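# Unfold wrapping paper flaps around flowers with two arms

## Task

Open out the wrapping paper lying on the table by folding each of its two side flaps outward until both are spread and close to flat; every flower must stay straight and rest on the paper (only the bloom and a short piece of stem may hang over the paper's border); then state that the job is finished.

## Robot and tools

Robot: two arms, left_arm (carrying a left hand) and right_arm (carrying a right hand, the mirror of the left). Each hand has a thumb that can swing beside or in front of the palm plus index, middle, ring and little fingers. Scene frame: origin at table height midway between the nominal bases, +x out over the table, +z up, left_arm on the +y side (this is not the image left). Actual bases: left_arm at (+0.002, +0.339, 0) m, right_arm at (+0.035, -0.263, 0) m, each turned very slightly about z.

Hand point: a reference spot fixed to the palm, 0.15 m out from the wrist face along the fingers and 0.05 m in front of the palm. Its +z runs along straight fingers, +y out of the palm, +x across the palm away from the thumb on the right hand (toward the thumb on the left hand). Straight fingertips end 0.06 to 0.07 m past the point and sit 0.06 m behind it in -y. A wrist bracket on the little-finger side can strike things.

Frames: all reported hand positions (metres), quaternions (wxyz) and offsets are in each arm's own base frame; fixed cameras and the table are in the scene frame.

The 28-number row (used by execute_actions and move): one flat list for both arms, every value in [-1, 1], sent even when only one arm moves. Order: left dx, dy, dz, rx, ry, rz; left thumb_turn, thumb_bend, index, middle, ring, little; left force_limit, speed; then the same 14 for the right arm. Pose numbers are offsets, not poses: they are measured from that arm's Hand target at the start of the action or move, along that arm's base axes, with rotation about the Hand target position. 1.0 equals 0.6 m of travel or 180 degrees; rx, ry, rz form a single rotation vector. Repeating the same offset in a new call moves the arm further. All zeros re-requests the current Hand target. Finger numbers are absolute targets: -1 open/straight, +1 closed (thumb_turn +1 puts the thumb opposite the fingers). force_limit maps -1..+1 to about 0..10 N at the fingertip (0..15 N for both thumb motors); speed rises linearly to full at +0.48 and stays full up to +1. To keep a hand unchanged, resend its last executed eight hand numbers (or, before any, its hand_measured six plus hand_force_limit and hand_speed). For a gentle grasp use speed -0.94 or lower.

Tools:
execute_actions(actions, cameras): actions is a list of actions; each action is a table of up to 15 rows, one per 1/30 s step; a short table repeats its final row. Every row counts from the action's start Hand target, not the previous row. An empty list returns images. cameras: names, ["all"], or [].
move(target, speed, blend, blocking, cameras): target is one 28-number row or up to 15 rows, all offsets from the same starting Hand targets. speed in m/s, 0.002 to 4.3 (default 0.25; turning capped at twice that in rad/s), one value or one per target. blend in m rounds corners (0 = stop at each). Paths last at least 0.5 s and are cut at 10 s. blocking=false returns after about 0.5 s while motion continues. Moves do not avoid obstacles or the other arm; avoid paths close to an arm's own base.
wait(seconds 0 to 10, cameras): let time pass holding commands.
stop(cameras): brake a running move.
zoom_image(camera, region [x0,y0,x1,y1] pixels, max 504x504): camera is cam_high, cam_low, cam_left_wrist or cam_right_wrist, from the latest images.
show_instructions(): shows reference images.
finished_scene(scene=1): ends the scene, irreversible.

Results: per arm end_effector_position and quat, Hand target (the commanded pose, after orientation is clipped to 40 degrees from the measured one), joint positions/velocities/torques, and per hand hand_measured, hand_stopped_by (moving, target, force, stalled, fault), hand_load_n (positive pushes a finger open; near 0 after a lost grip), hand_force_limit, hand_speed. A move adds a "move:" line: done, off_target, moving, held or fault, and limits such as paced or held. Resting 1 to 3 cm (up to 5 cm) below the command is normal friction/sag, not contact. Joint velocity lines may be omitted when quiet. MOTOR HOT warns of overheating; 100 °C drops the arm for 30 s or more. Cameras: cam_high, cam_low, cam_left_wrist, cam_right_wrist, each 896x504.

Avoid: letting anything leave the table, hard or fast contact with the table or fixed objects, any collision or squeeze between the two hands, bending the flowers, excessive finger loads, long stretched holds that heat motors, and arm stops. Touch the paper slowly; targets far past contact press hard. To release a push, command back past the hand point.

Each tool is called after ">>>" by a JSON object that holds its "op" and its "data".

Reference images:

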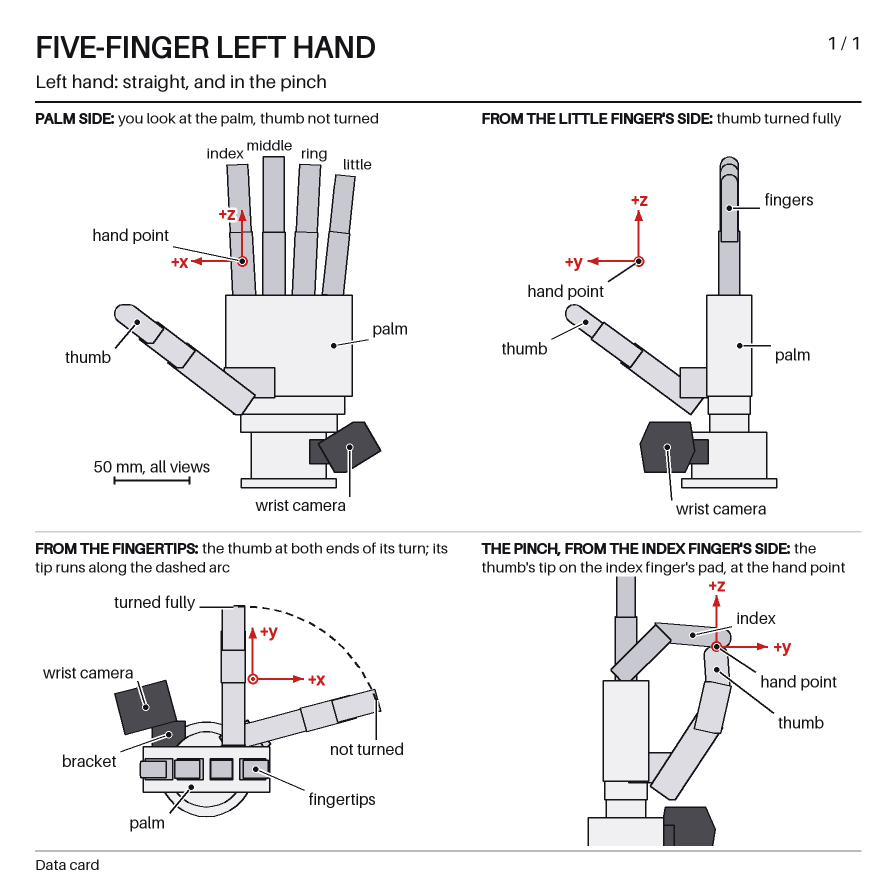

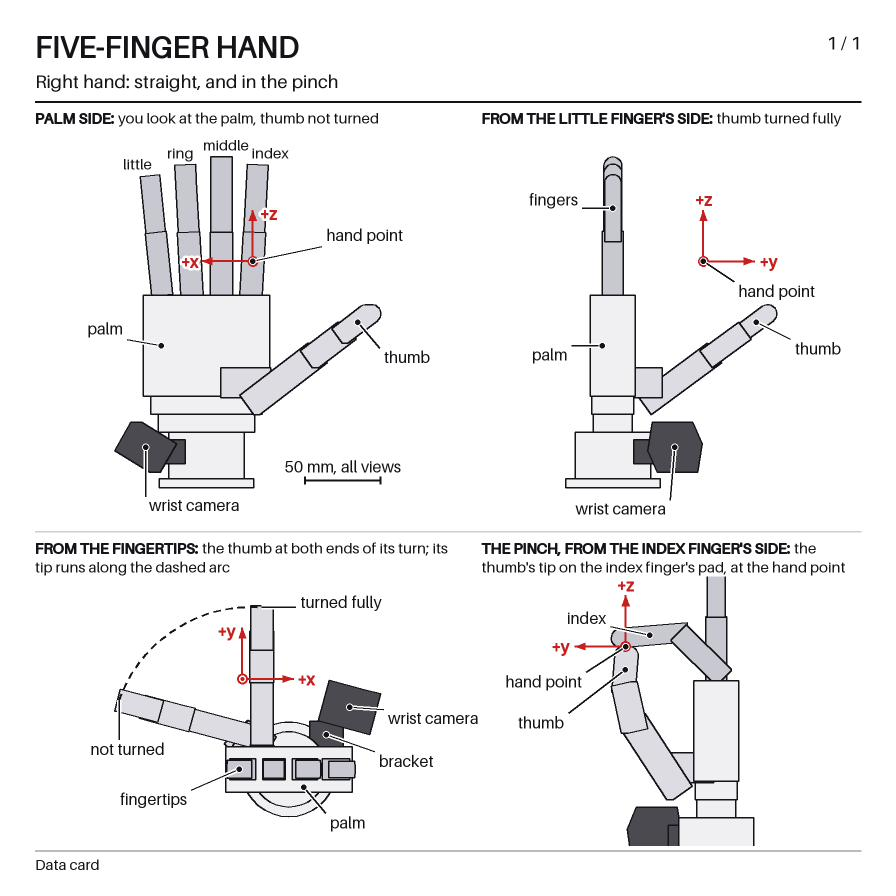

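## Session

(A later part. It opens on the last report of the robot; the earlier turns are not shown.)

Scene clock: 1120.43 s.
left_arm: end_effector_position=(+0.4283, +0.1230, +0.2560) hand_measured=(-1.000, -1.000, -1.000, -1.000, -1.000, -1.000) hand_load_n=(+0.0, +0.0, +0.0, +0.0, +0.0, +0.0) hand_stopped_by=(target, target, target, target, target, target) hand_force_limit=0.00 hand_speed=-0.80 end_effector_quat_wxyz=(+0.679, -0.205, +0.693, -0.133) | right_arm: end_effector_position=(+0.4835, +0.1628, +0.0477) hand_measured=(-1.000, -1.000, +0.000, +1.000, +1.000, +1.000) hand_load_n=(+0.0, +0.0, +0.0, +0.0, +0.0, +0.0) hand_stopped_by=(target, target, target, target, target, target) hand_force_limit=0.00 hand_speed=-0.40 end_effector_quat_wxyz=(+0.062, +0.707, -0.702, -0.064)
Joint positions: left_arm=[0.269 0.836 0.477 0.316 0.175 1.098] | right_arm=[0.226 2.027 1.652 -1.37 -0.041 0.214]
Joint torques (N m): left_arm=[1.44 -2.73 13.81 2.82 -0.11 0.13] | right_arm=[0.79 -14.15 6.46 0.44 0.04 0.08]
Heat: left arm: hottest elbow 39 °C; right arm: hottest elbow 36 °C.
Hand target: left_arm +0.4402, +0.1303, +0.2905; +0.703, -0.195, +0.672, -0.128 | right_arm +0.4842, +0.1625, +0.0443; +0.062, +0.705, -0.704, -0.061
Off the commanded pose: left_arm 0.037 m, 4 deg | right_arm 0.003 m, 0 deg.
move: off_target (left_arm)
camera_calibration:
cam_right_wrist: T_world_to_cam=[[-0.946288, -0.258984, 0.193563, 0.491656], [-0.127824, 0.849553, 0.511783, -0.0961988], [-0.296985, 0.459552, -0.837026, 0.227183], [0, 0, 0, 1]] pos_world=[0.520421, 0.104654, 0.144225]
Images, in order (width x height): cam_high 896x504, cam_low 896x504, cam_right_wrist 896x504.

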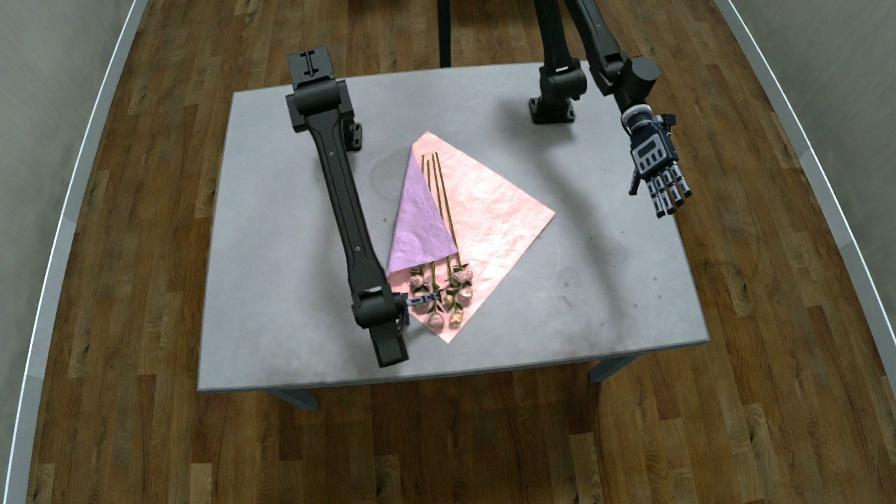

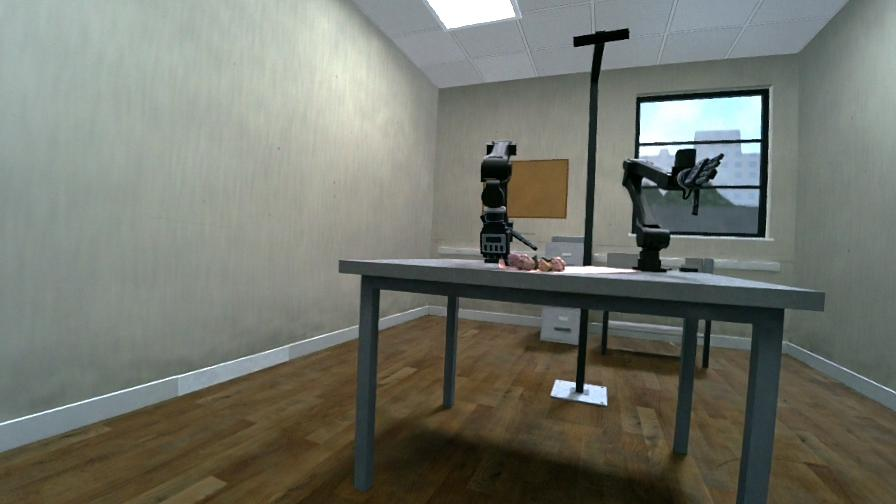

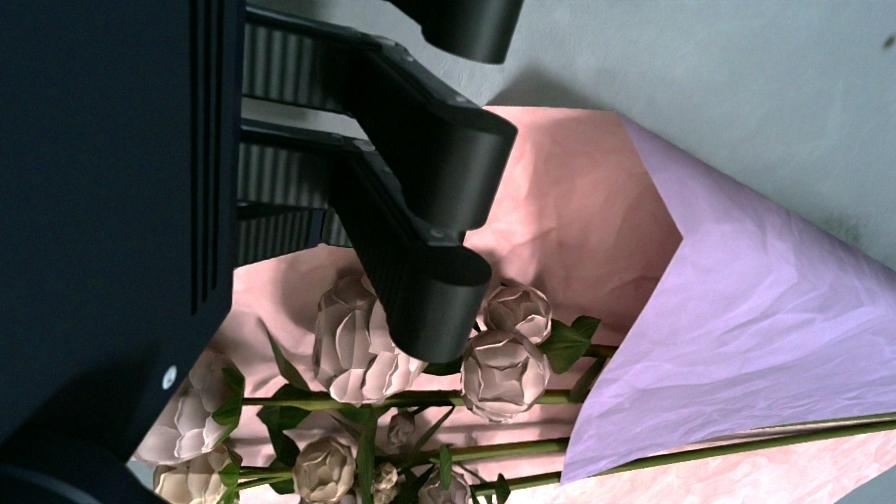

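>>> {"op": "move", "data": {"target": [0, 0, 0, 0, 0, 0, -1, -1, -1, -1, -1, -1, 0, -0.8, -0.083, -0.008, 0.01, 0, 0, 0, -1, -1, 0, 1, 1, 1, 0, -0.4], "speed": 0.08, "cameras": ["cam_low", "cam_high", "cam_right_wrist"]}}

>>> {"op": "zoom_image", "data": {"camera": "cam_low", "region": [460, 190, 580, 280]}}

>>> {"op": "zoom_image", "data": {"camera": "cam_high", "region": [360, 240, 480, 350]}}

>>> {"op": "zoom_image", "data": {"camera": "cam_right_wrist", "region": [300, 30, 720, 480]}}

Scene clock: 1138.47 s.
left_arm: end_effector_position=(+0.4283, +0.1230, +0.2560) hand_measured=(-1.000, -1.000, -1.000, -1.000, -1.000, -1.000) hand_load_n=(+0.0, +0.0, +0.0, +0.0, +0.0, +0.0) hand_stopped_by=(target, target, target, target, target, target) hand_force_limit=0.00 hand_speed=-0.80 end_effector_quat_wxyz=(+0.679, -0.205, +0.693, -0.133) | right_arm: end_effector_position=(+0.4341, +0.1545, +0.0475) hand_measured=(-1.000, -1.000, +0.000, +1.000, +1.000, +1.000) hand_load_n=(+0.0, +0.0, +0.0, +0.0, +0.0, +0.0) hand_stopped_by=(target, target, target, target, target, target) hand_force_limit=0.00 hand_speed=-0.40 end_effector_quat_wxyz=(+0.068, +0.707, -0.701, -0.067)
Joint positions: left_arm=[0.269 0.836 0.477 0.316 0.175 1.098] | right_arm=[0.231 1.915 1.47 -1.312 -0.042 0.22]
Joint torques (N m): left_arm=[1.44 -2.73 13.81 2.82 -0.11 0.13] | right_arm=[1.26 -13.98 6.05 0.44 -0.04 0.16]
Heat: left arm: hottest elbow 39 °C; right arm: hottest elbow 34 °C.
Hand target: left_arm +0.4402, +0.1303, +0.2905; +0.703, -0.195, +0.672, -0.128 | right_arm +0.4343, +0.1578, +0.0504; +0.062, +0.705, -0.704, -0.062
Off the commanded pose: left_arm 0.037 m, 4 deg | right_arm 0.004 m, 1 deg.
move: off_target (left_arm)
camera_calibration:
cam_right_wrist: T_world_to_cam=[[-0.943747, -0.258235, 0.206536, 0.440962], [-0.121292, 0.851404, 0.510293, -0.0984912], [-0.307621, 0.456537, -0.834831, 0.221159], [0, 0, 0, 1]] pos_world=[0.472243, 0.0967606, 0.143815]
Images, in order (width x height): cam_high 896x504, cam_low 896x504, cam_right_wrist 896x504.

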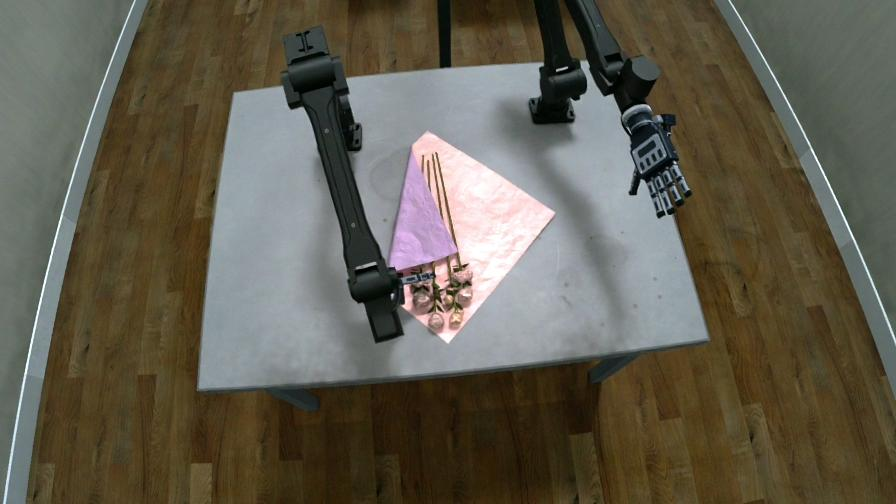

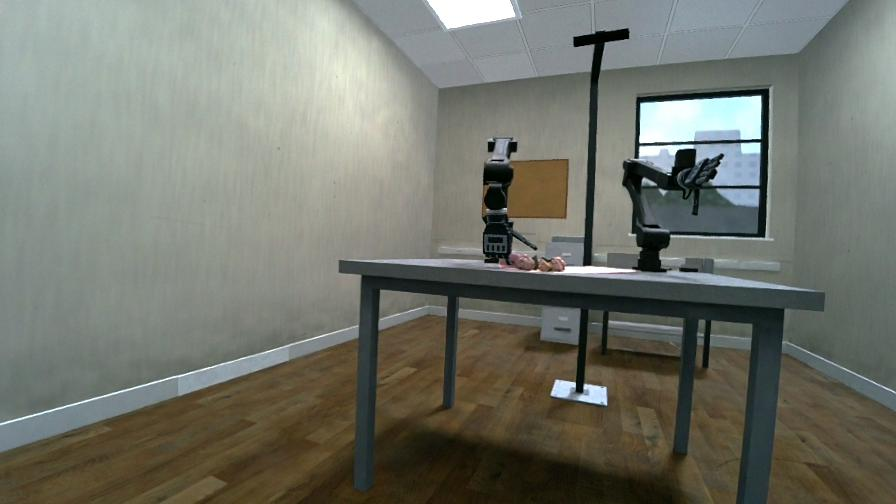

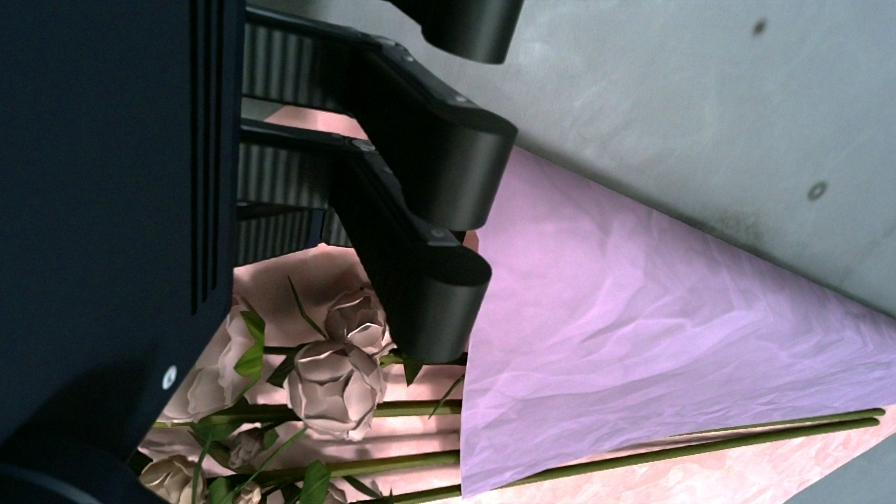

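Scaled by 4.200.

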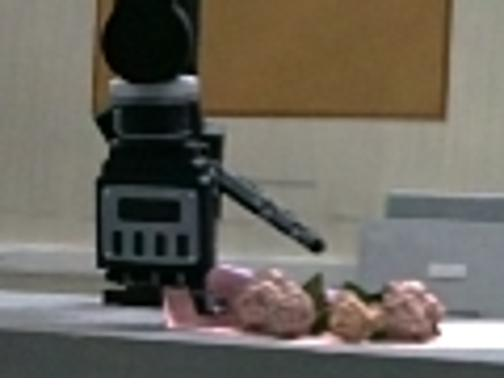

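Scaled by 4.200.

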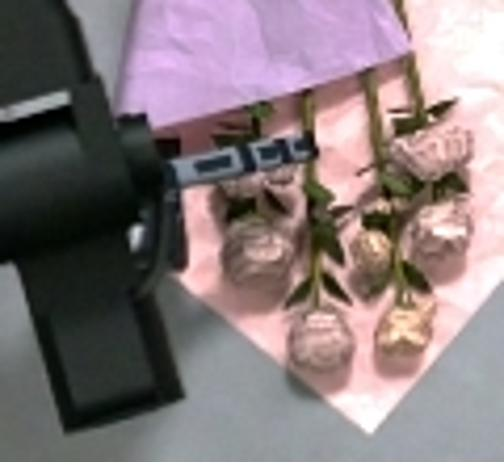

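Scaled by 1.120.

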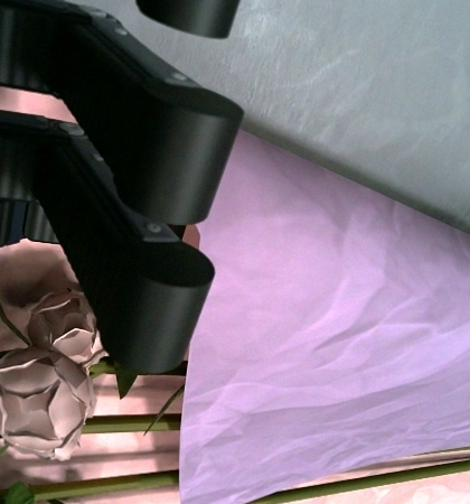

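>>> {"op": "move", "data": {"target": [0, 0, 0, 0, 0, 0, -1, -1, -1, -1, -1, -1, 0, -0.8, -0.06, 0.003, -0.003, 0, 0, 0, -1, -1, 0, 1, 1, 1, 0, -0.4], "speed": 0.06, "cameras": ["cam_low", "cam_high", "cam_right_wrist"]}}

>>> {"op": "zoom_image", "data": {"camera": "cam_low", "region": [460, 190, 580, 280]}}

>>> {"op": "zoom_image", "data": {"camera": "cam_high", "region": [360, 240, 480, 350]}}

>>> {"op": "zoom_image", "data": {"camera": "cam_right_wrist", "region": [300, 30, 720, 480]}}

Scene clock: 1156.20 s.
left_arm: end_effector_position=(+0.4283, +0.1230, +0.2560) hand_measured=(-1.000, -1.000, -1.000, -1.000, -1.000, -1.000) hand_load_n=(+0.0, +0.0, +0.0, +0.0, -0.5, +0.0) hand_stopped_by=(target, target, target, target, target, target) hand_force_limit=0.00 hand_speed=-0.80 end_effector_quat_wxyz=(+0.679, -0.205, +0.693, -0.133) | right_arm: end_effector_position=(+0.3987, +0.1558, +0.0460) hand_measured=(-1.000, -1.000, +0.000, +1.000, +1.000, +1.000) hand_load_n=(+0.0, +0.0, +0.0, +0.0, +0.0, +0.0) hand_stopped_by=(target, target, target, target, target, target) hand_force_limit=0.00 hand_speed=-0.40 end_effector_quat_wxyz=(+0.068, +0.707, -0.701, -0.065)
Joint positions: left_arm=[0.269 0.836 0.477 0.316 0.175 1.098] | right_arm=[0.251 1.837 1.347 -1.266 -0.042 0.239]
Joint torques (N m): left_arm=[1.38 -2.73 13.81 2.81 -0.11 0.13] | right_arm=[1.14 -12.81 5.86 0.54 -0.22 0.11]
Heat: left arm: hottest elbow 39 °C; right arm: hottest elbow 33 °C.
Hand target: left_arm +0.4402, +0.1303, +0.2905; +0.703, -0.195, +0.672, -0.128 | right_arm +0.3983, +0.1596, +0.0486; +0.062, +0.705, -0.704, -0.062
Off the commanded pose: left_arm 0.037 m, 4 deg | right_arm 0.005 m, 1 deg.
move: off_target (left_arm)
camera_calibration:
cam_right_wrist: T_world_to_cam=[[-0.943775, -0.258306, 0.206318, 0.408216], [-0.122581, 0.853036, 0.507251, -0.102753], [-0.307022, 0.45344, -0.836737, 0.208693], [0, 0, 0, 1]] pos_world=[0.436742, 0.0984673, 0.14252]
Images, in order (width x height): cam_high 896x504, cam_low 896x504, cam_right_wrist 896x504.

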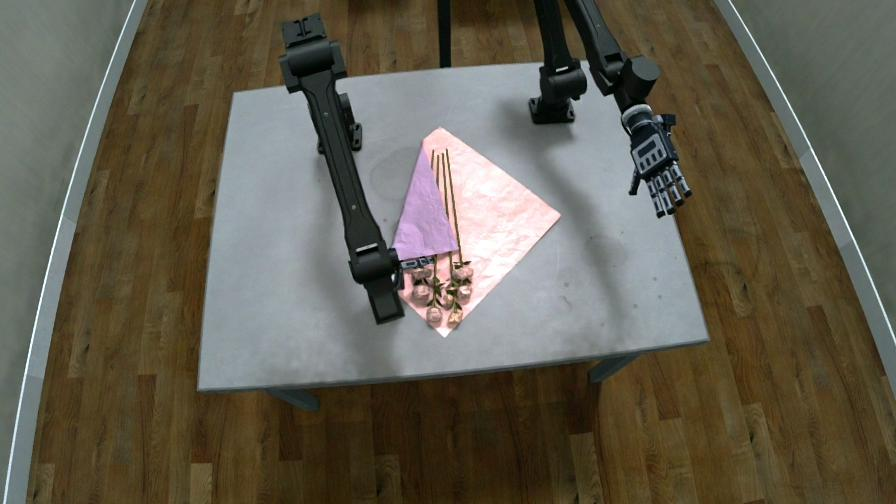

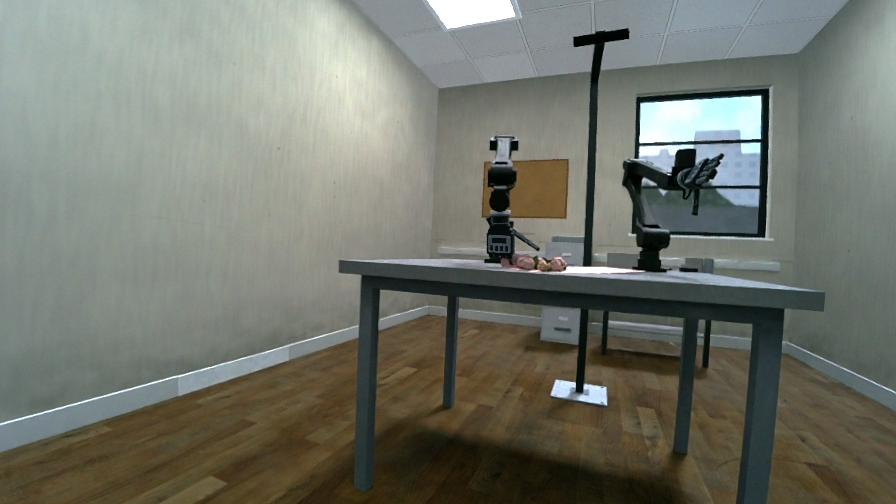

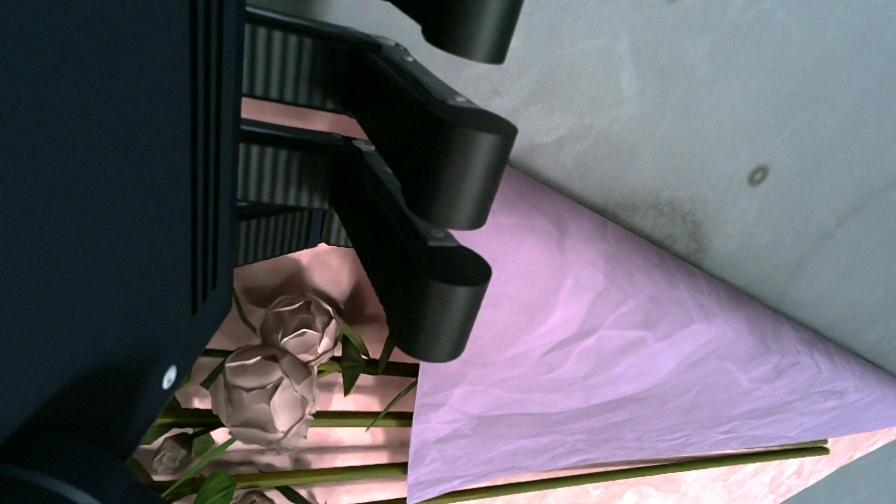

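Scaled by 4.200.

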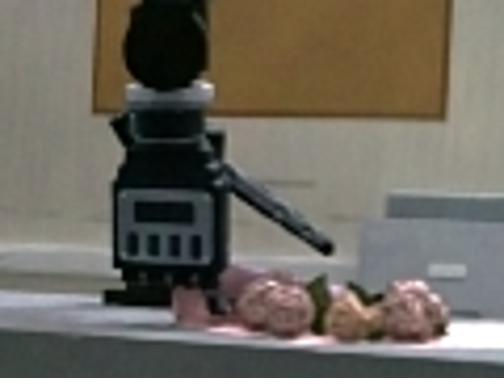

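Scaled by 4.200.

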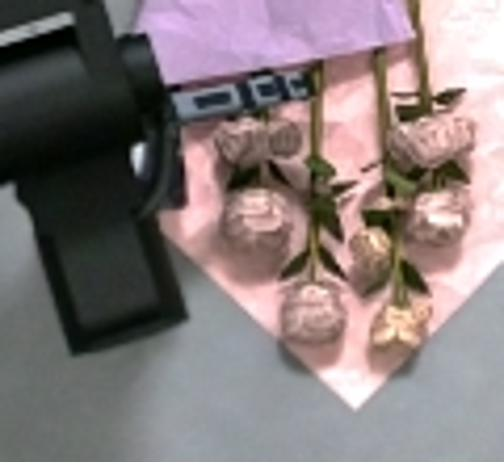

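Scaled by 1.120.

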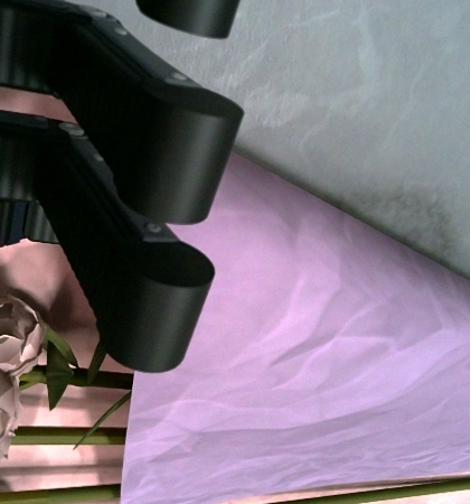

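>>> {"op": "move", "data": {"target": [0, 0, 0, 0, 0, 0, -1, -1, -1, -1, -1, -1, 0, -0.8, -0.005, 0.005, 0.065, 0, 0, 0, -1, -1, 0, 1, 1, 1, 0, -0.4], "speed": 0.06, "cameras": ["cam_low", "cam_high", "cam_right_wrist"]}}

>>> {"op": "zoom_image", "data": {"camera": "cam_low", "region": [460, 190, 580, 280]}}

>>> {"op": "zoom_image", "data": {"camera": "cam_high", "region": [360, 200, 500, 350]}}

Scene clock: 1178.50 s.
left_arm: end_effector_position=(+0.4283, +0.1230, +0.2560) hand_measured=(-1.000, -1.000, -1.000, -1.000, -1.000, -1.000) hand_load_n=(+0.0, +0.0, -0.5, +0.0, +0.0, +0.0) hand_stopped_by=(target, target, target, target, target, target) hand_force_limit=0.00 hand_speed=-0.80 end_effector_quat_wxyz=(+0.679, -0.205, +0.693, -0.133) | right_arm: end_effector_position=(+0.3848, +0.1555, +0.0727) hand_measured=(-1.000, -1.000, +0.000, +1.000, +1.000, +1.000) hand_load_n=(+0.0, +0.0, +0.0, +0.0, +0.0, +0.0) hand_stopped_by=(target, target, target, target, target, target) hand_force_limit=0.00 hand_speed=-0.40 end_effector_quat_wxyz=(+0.077, +0.706, -0.701, -0.070)
Joint positions: left_arm=[0.269 0.836 0.477 0.316 0.175 1.098] | right_arm=[0.258 1.787 1.347 -1.334 -0.042 0.247]
Joint torques (N m): left_arm=[1.38 -2.73 13.82 2.84 -0.11 0.13] | right_arm=[1.2 -12.51 9.65 -0.43 -0.26 0.11]
Heat: left arm: hottest elbow 39 °C; right arm: hottest elbow 32 °C.
Hand target: left_arm +0.4402, +0.1303, +0.2905; +0.703, -0.195, +0.672, -0.128 | right_arm +0.3953, +0.1625, +0.0875; +0.062, +0.705, -0.704, -0.062
Off the commanded pose: left_arm 0.037 m, 4 deg | right_arm 0.020 m, 2 deg.
move: off_target (left_arm, right_arm)
camera_calibration:
cam_right_wrist: T_world_to_cam=[[-0.940301, -0.256096, 0.224163, 0.386535], [-0.112891, 0.856037, 0.504437, -0.121618], [-0.321076, 0.449016, -0.833843, 0.232784], [0, 0, 0, 1]] pos_world=[0.424471, 0.0985759, 0.168808]
Images, in order (width x height): cam_high 896x504, cam_low 896x504, cam_right_wrist 896x504.

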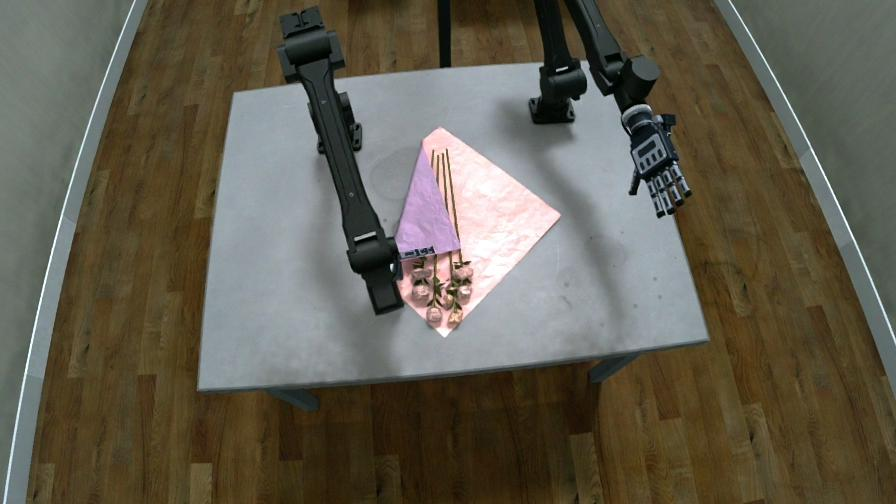

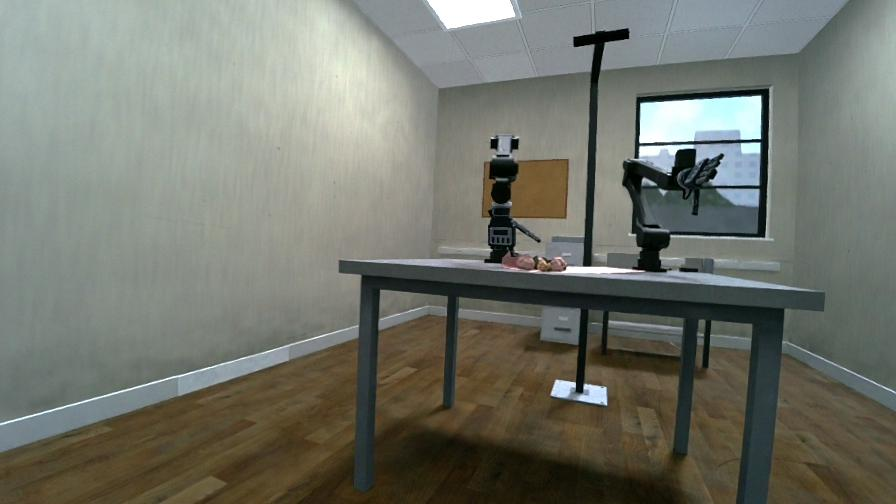

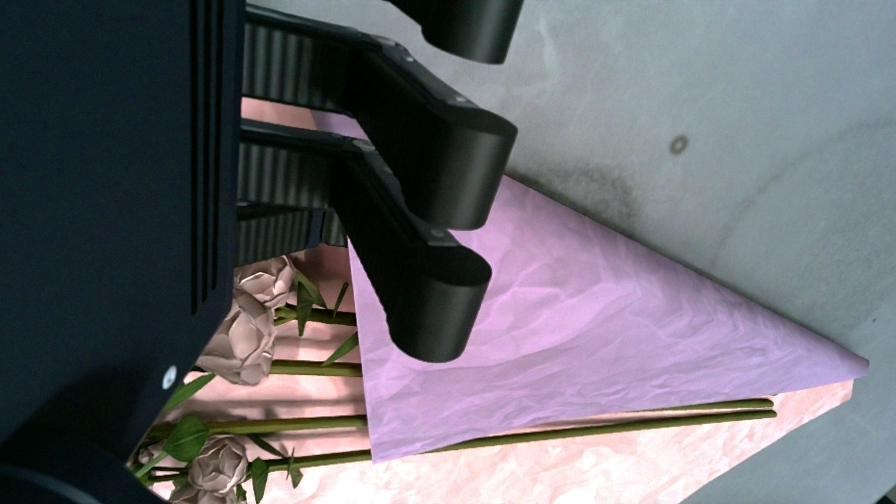

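Scaled by 4.200.

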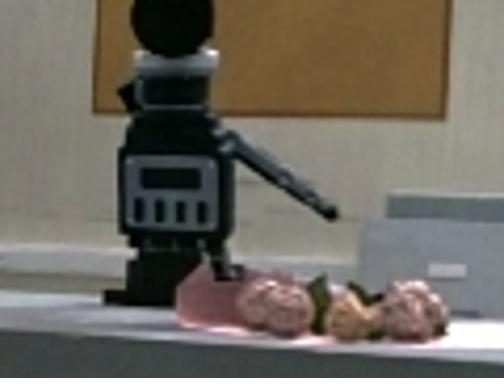

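Scaled by 3.360.

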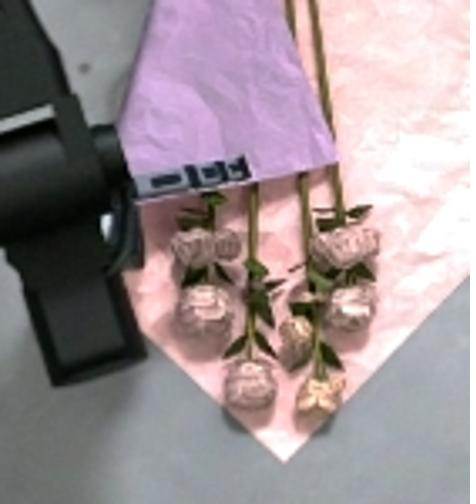

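>>> {"op": "move", "data": {"target": [0, 0, 0, 0, 0, 0, -1, -1, -1, -1, -1, -1, 0, -0.8, 0.0, 0.035, 0.065, 0, 0, 0, -1, -1, 0, 1, 1, 1, 0, -0.4], "speed": 0.06, "cameras": ["cam_low", "cam_high", "cam_right_wrist"]}}

>>> {"op": "zoom_image", "data": {"camera": "cam_low", "region": [460, 190, 580, 280]}}

>>> {"op": "zoom_image", "data": {"camera": "cam_high", "region": [360, 200, 500, 350]}}

Scene clock: 1189.23 s.
left_arm: end_effector_position=(+0.4283, +0.1230, +0.2560) hand_measured=(-1.000, -1.000, -1.000, -1.000, -1.000, -1.000) hand_load_n=(+0.0, +0.0, +0.0, +0.0, +0.0, +0.0) hand_stopped_by=(target, target, target, target, target, target) hand_force_limit=0.00 hand_speed=-0.80 end_effector_quat_wxyz=(+0.679, -0.205, +0.693, -0.133) | right_arm: end_effector_position=(+0.3796, +0.1753, +0.1069) hand_measured=(-1.000, -1.000, +0.000, +1.000, +1.000, +1.000) hand_load_n=(+0.0, -0.5, +0.0, +0.0, +0.0, +0.0) hand_stopped_by=(target, target, target, target, target, target) hand_force_limit=0.00 hand_speed=-0.40 end_effector_quat_wxyz=(+0.084, +0.706, -0.700, -0.073)
Joint positions: left_arm=[0.269 0.836 0.477 0.316 0.175 1.098] | right_arm=[0.299 1.765 1.409 -1.432 -0.049 0.286]
Joint torques (N m): left_arm=[1.44 -2.73 13.82 2.82 -0.11 0.13] | right_arm=[1.14 -12.45 11.4 -0.42 -0.23 0.1]
Heat: left arm: hottest elbow 39 °C; right arm: hottest elbow 33 °C.
Hand target: left_arm +0.4402, +0.1303, +0.2905; +0.703, -0.195, +0.672, -0.128 | right_arm +0.3952, +0.1836, +0.1266; +0.062, +0.705, -0.704, -0.062
Off the commanded pose: left_arm 0.037 m, 4 deg | right_arm 0.026 m, 3 deg.
move: off_target (left_arm, right_arm)
camera_calibration:
cam_right_wrist: T_world_to_cam=[[-0.936134, -0.257094, 0.239908, 0.375981], [-0.107232, 0.858465, 0.501537, -0.158672], [-0.334894, 0.44378, -0.831207, 0.256635], [0, 0, 0, 1]] pos_world=[0.420899, 0.118988, 0.202697]
Images, in order (width x height): cam_high 896x504, cam_low 896x504, cam_right_wrist 896x504.

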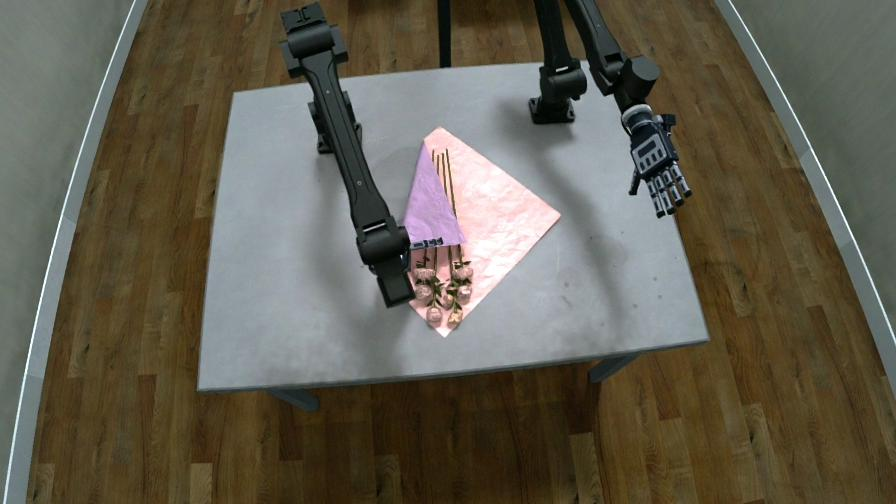

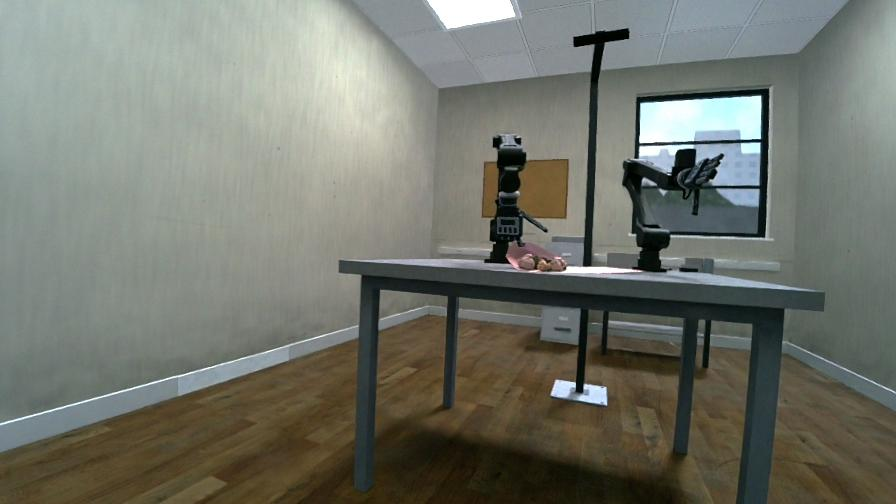

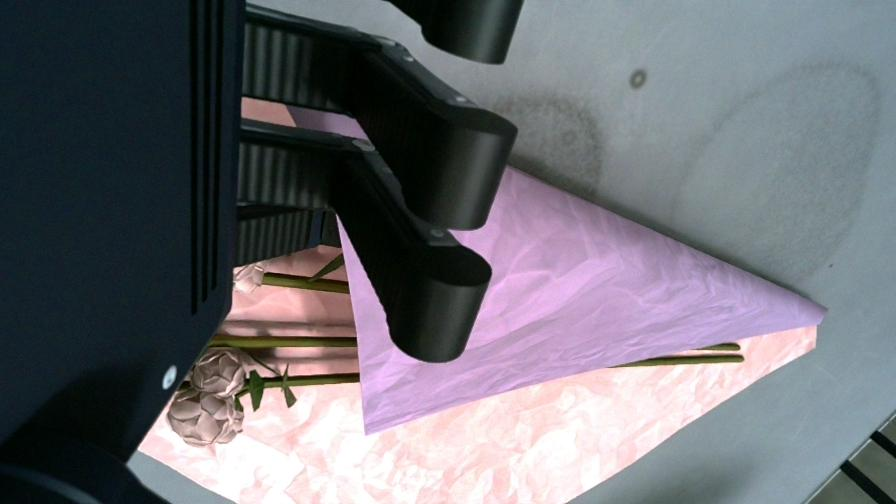

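Scaled by 4.200.

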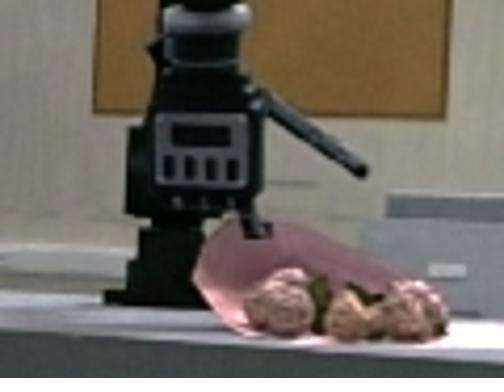

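Scaled by 3.360.

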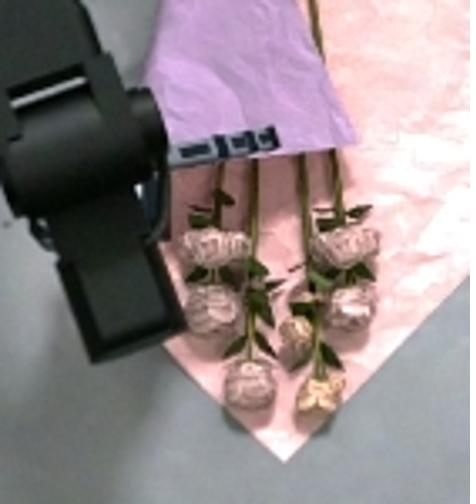

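>>> {"op": "move", "data": {"target": [0, 0, 0, 0, 0, 0, -1, -1, -1, -1, -1, -1, 0, -0.8, 0.026, 0.083, 0.033, 0, 0, 0, -1, -1, 0, 1, 1, 1, 0, -0.4], "speed": 0.06, "cameras": ["cam_low", "cam_high", "cam_right_wrist"]}}

>>> {"op": "zoom_image", "data": {"camera": "cam_low", "region": [460, 190, 580, 280]}}

>>> {"op": "zoom_image", "data": {"camera": "cam_high", "region": [360, 200, 500, 350]}}

Scene clock: 1217.83 s.
left_arm: end_effector_position=(+0.4283, +0.1230, +0.2560) hand_measured=(-1.000, -1.000, -1.000, -1.000, -1.000, -1.000) hand_load_n=(+0.0, +0.0, +0.0, +0.0, +0.0, +0.0) hand_stopped_by=(target, target, target, target, target, target) hand_force_limit=0.00 hand_speed=-0.80 end_effector_quat_wxyz=(+0.679, -0.205, +0.693, -0.133) | right_arm: end_effector_position=(+0.3965, +0.2246, +0.1335) hand_measured=(-1.000, -1.000, +0.000, +1.000, +1.000, +1.000) hand_load_n=(+0.0, +0.0, +0.5, +0.0, +0.0, +0.0) hand_stopped_by=(target, target, target, target, target, target) hand_force_limit=0.00 hand_speed=-0.40 end_effector_quat_wxyz=(+0.077, +0.707, -0.700, -0.068)
Joint positions: left_arm=[0.269 0.836 0.477 0.316 0.175 1.098] | right_arm=[0.379 1.811 1.553 -1.507 -0.062 0.364]
Joint torques (N m): left_arm=[1.44 -2.73 13.82 2.82 -0.11 0.13] | right_arm=[1.03 -11.46 11.81 -0.46 -0.27 0.14]
Heat: left arm: hottest elbow 40 °C; right arm: hottest elbow 35 °C.
Hand target: left_arm +0.4402, +0.1303, +0.2905; +0.703, -0.195, +0.672, -0.128 | right_arm +0.4110, +0.2333, +0.1464; +0.062, +0.705, -0.704, -0.062
Off the commanded pose: left_arm 0.037 m, 4 deg | right_arm 0.021 m, 2 deg.
move: off_target (left_arm, right_arm)
camera_calibration:
cam_right_wrist: T_world_to_cam=[[-0.939975, -0.258684, 0.222552, 0.402302], [-0.117019, 0.856986, 0.501878, -0.208394], [-0.320551, 0.44571, -0.835817, 0.257063], [0, 0, 0, 1]] pos_world=[0.43617, 0.168084, 0.229913]
Images, in order (width x height): cam_high 896x504, cam_low 896x504, cam_right_wrist 896x504.

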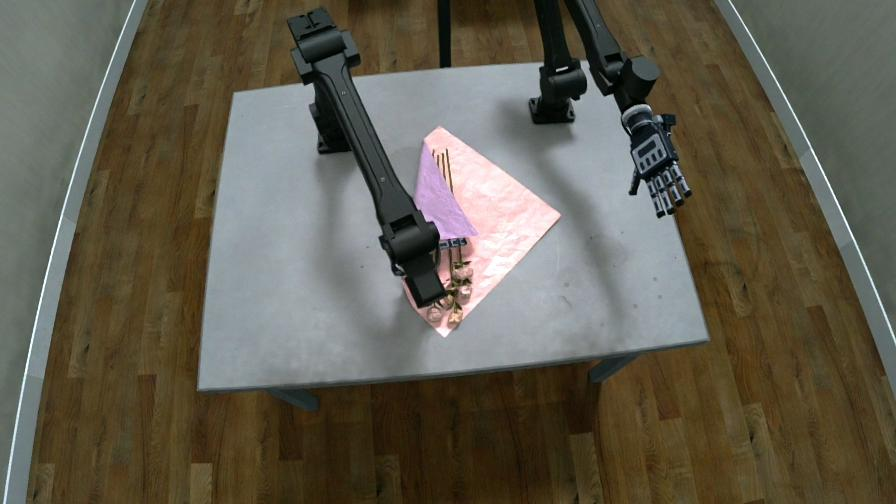

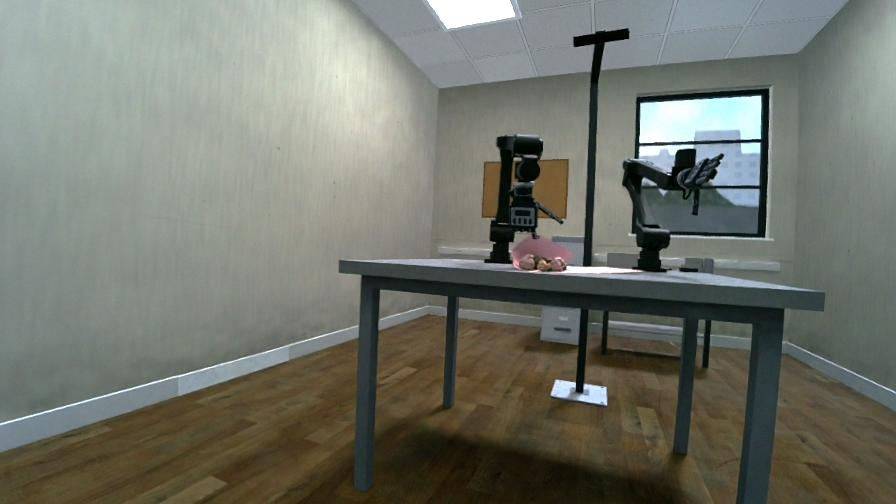

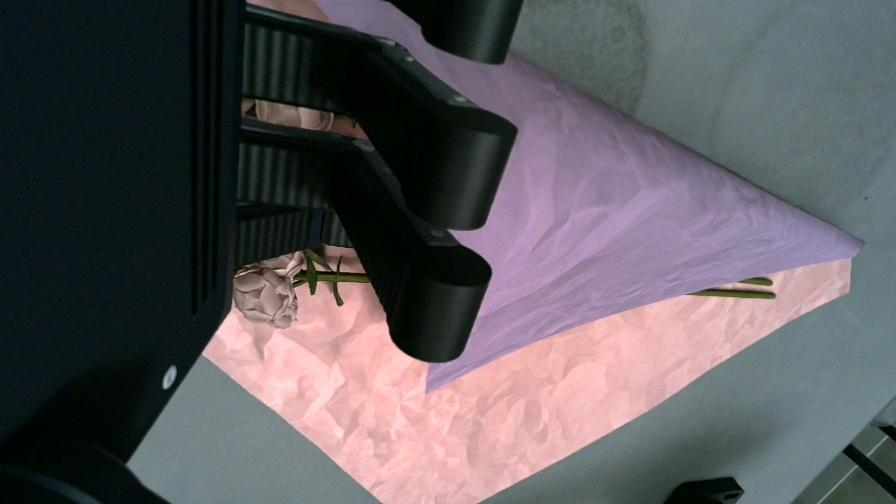

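Scaled by 4.200.

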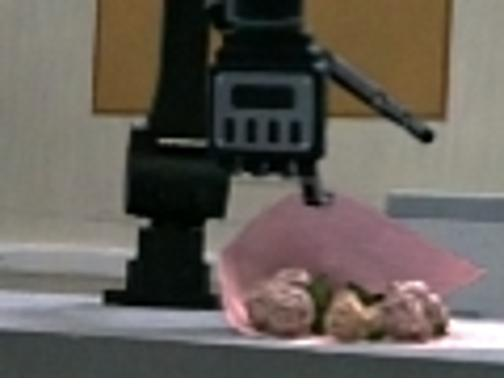

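Scaled by 3.360.

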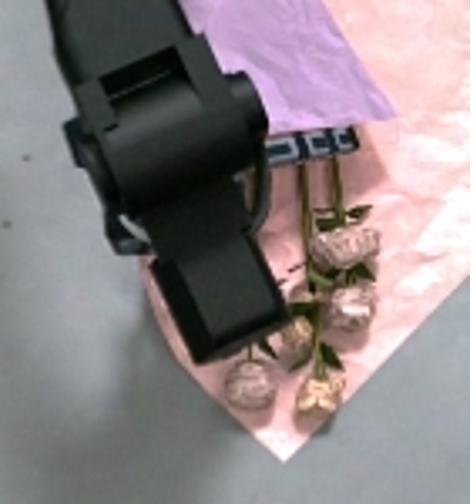

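>>> {"op": "move", "data": {"target": [[0, 0, 0, 0, 0, 0, -1, -1, -1, -1, -1, -1, 0, -0.8, 0.0, 0.0, -0.02, 0, 0, 0, -1, -1, 0, 1, 1, 1, 0, -0.4], [0, 0, 0, 0, 0, 0, -1, -1, -1, -1, -1, -1, 0, -0.8, 0.12, 0.0, -0.01, 0, 0, 0, -1, -1, 0, 1, 1, 1, 0, -0.4]], "speed": 0.08, "blend": 0.01, "cameras": ["cam_low", "cam_high", "cam_right_wrist"]}}

>>> {"op": "zoom_image", "data": {"camera": "cam_low", "region": [460, 190, 620, 280]}}

>>> {"op": "zoom_image", "data": {"camera": "cam_high", "region": [360, 120, 580, 350]}}

Scene clock: 1236.13 s.
left_arm: end_effector_position=(+0.4283, +0.1230, +0.2560) hand_measured=(-1.000, -1.000, -1.000, -1.000, -1.000, -1.000) hand_load_n=(+0.0, +0.0, +0.0, +0.0, +0.0, +0.0) hand_stopped_by=(target, target, target, target, target, target) hand_force_limit=0.00 hand_speed=-0.80 end_effector_quat_wxyz=(+0.679, -0.205, +0.693, -0.133) | right_arm: end_effector_position=(+0.4679, +0.2316, +0.1262) hand_measured=(-1.000, -1.000, +0.000, +1.000, +1.000, +1.000) hand_load_n=(+0.0, +0.0, +0.5, +0.0, +0.0, +0.0) hand_stopped_by=(target, target, target, target, target, target) hand_force_limit=0.00 hand_speed=-0.40 end_effector_quat_wxyz=(+0.078, +0.700, -0.706, -0.070)
Joint positions: left_arm=[0.269 0.836 0.477 0.316 0.175 1.098] | right_arm=[0.344 2.001 1.817 -1.589 -0.06 0.345]
Joint torques (N m): left_arm=[1.44 -2.73 13.82 2.82 -0.11 0.13] | right_arm=[0.21 -13.57 12.22 -0.44 0.01 -0.11]
Heat: left arm: hottest elbow 40 °C; right arm: hottest elbow 37 °C.
Hand target: left_arm +0.4402, +0.1303, +0.2905; +0.703, -0.195, +0.672, -0.128 | right_arm +0.4829, +0.2333, +0.1404; +0.062, +0.705, -0.704, -0.062
Off the commanded pose: left_arm 0.037 m, 4 deg | right_arm 0.021 m, 2 deg.
move: off_target (left_arm, right_arm); blend cut to 0.0061 m at target 1
camera_calibration:
cam_right_wrist: T_world_to_cam=[[-0.94305, -0.24202, 0.228218, 0.469652], [-0.099055, 0.859241, 0.501889, -0.211306], [-0.317562, 0.4507, -0.83428, 0.267942], [0, 0, 0, 1]] pos_world=[0.507062, 0.174467, 0.222408]
Images, in order (width x height): cam_high 896x504, cam_low 896x504, cam_right_wrist 896x504.

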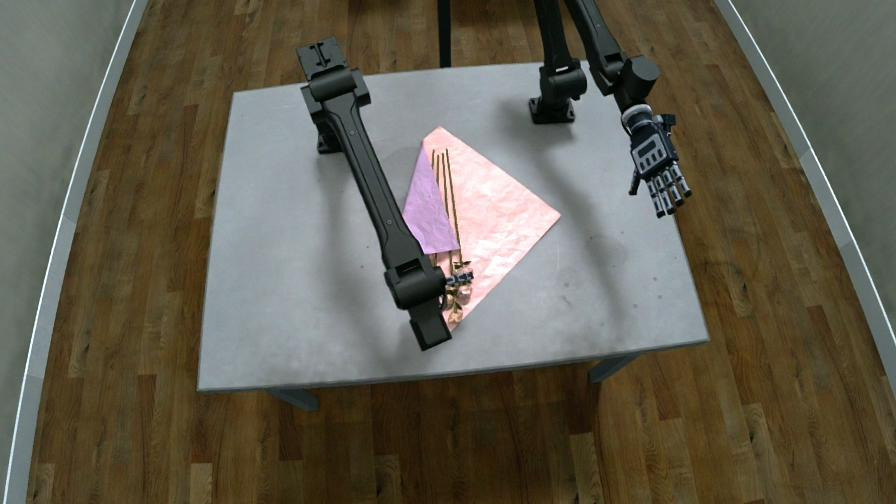

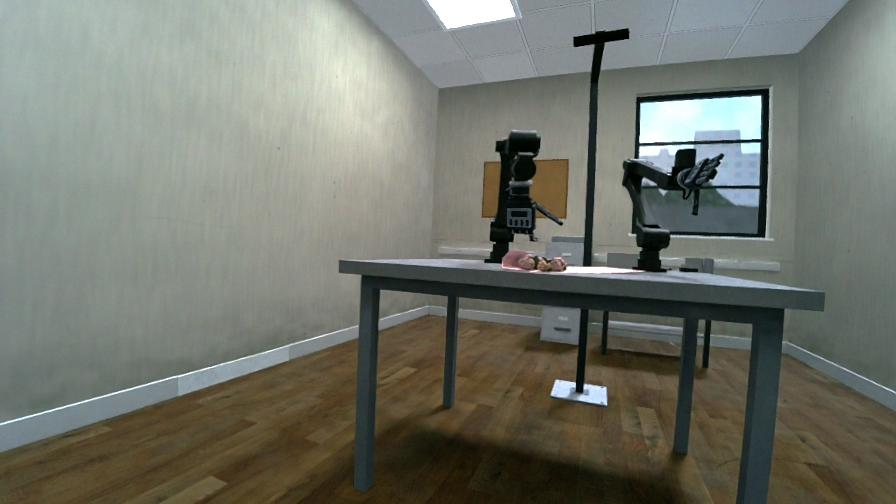

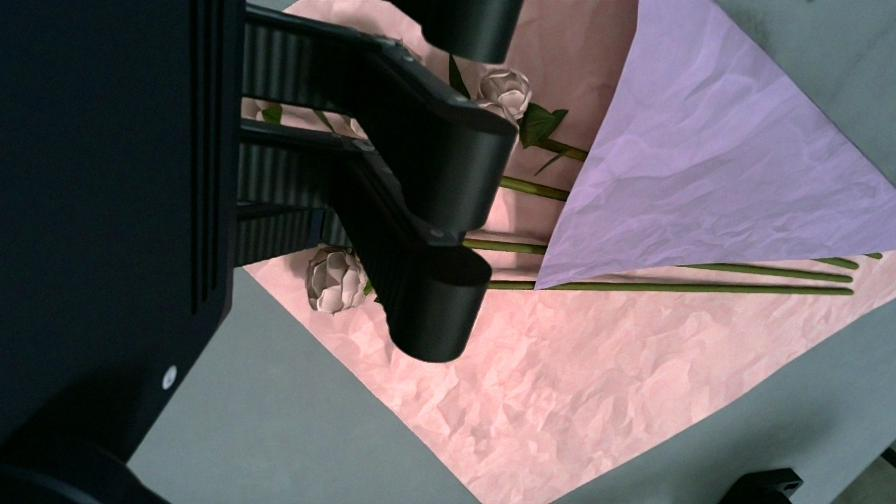

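Scaled by 3.150.

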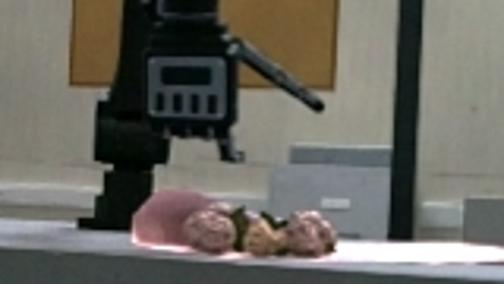

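Scaled by 2.191.

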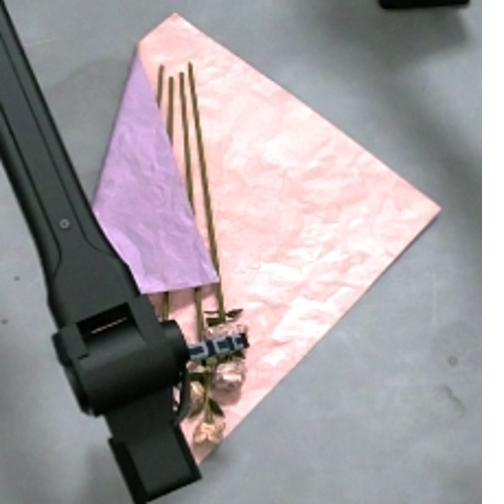

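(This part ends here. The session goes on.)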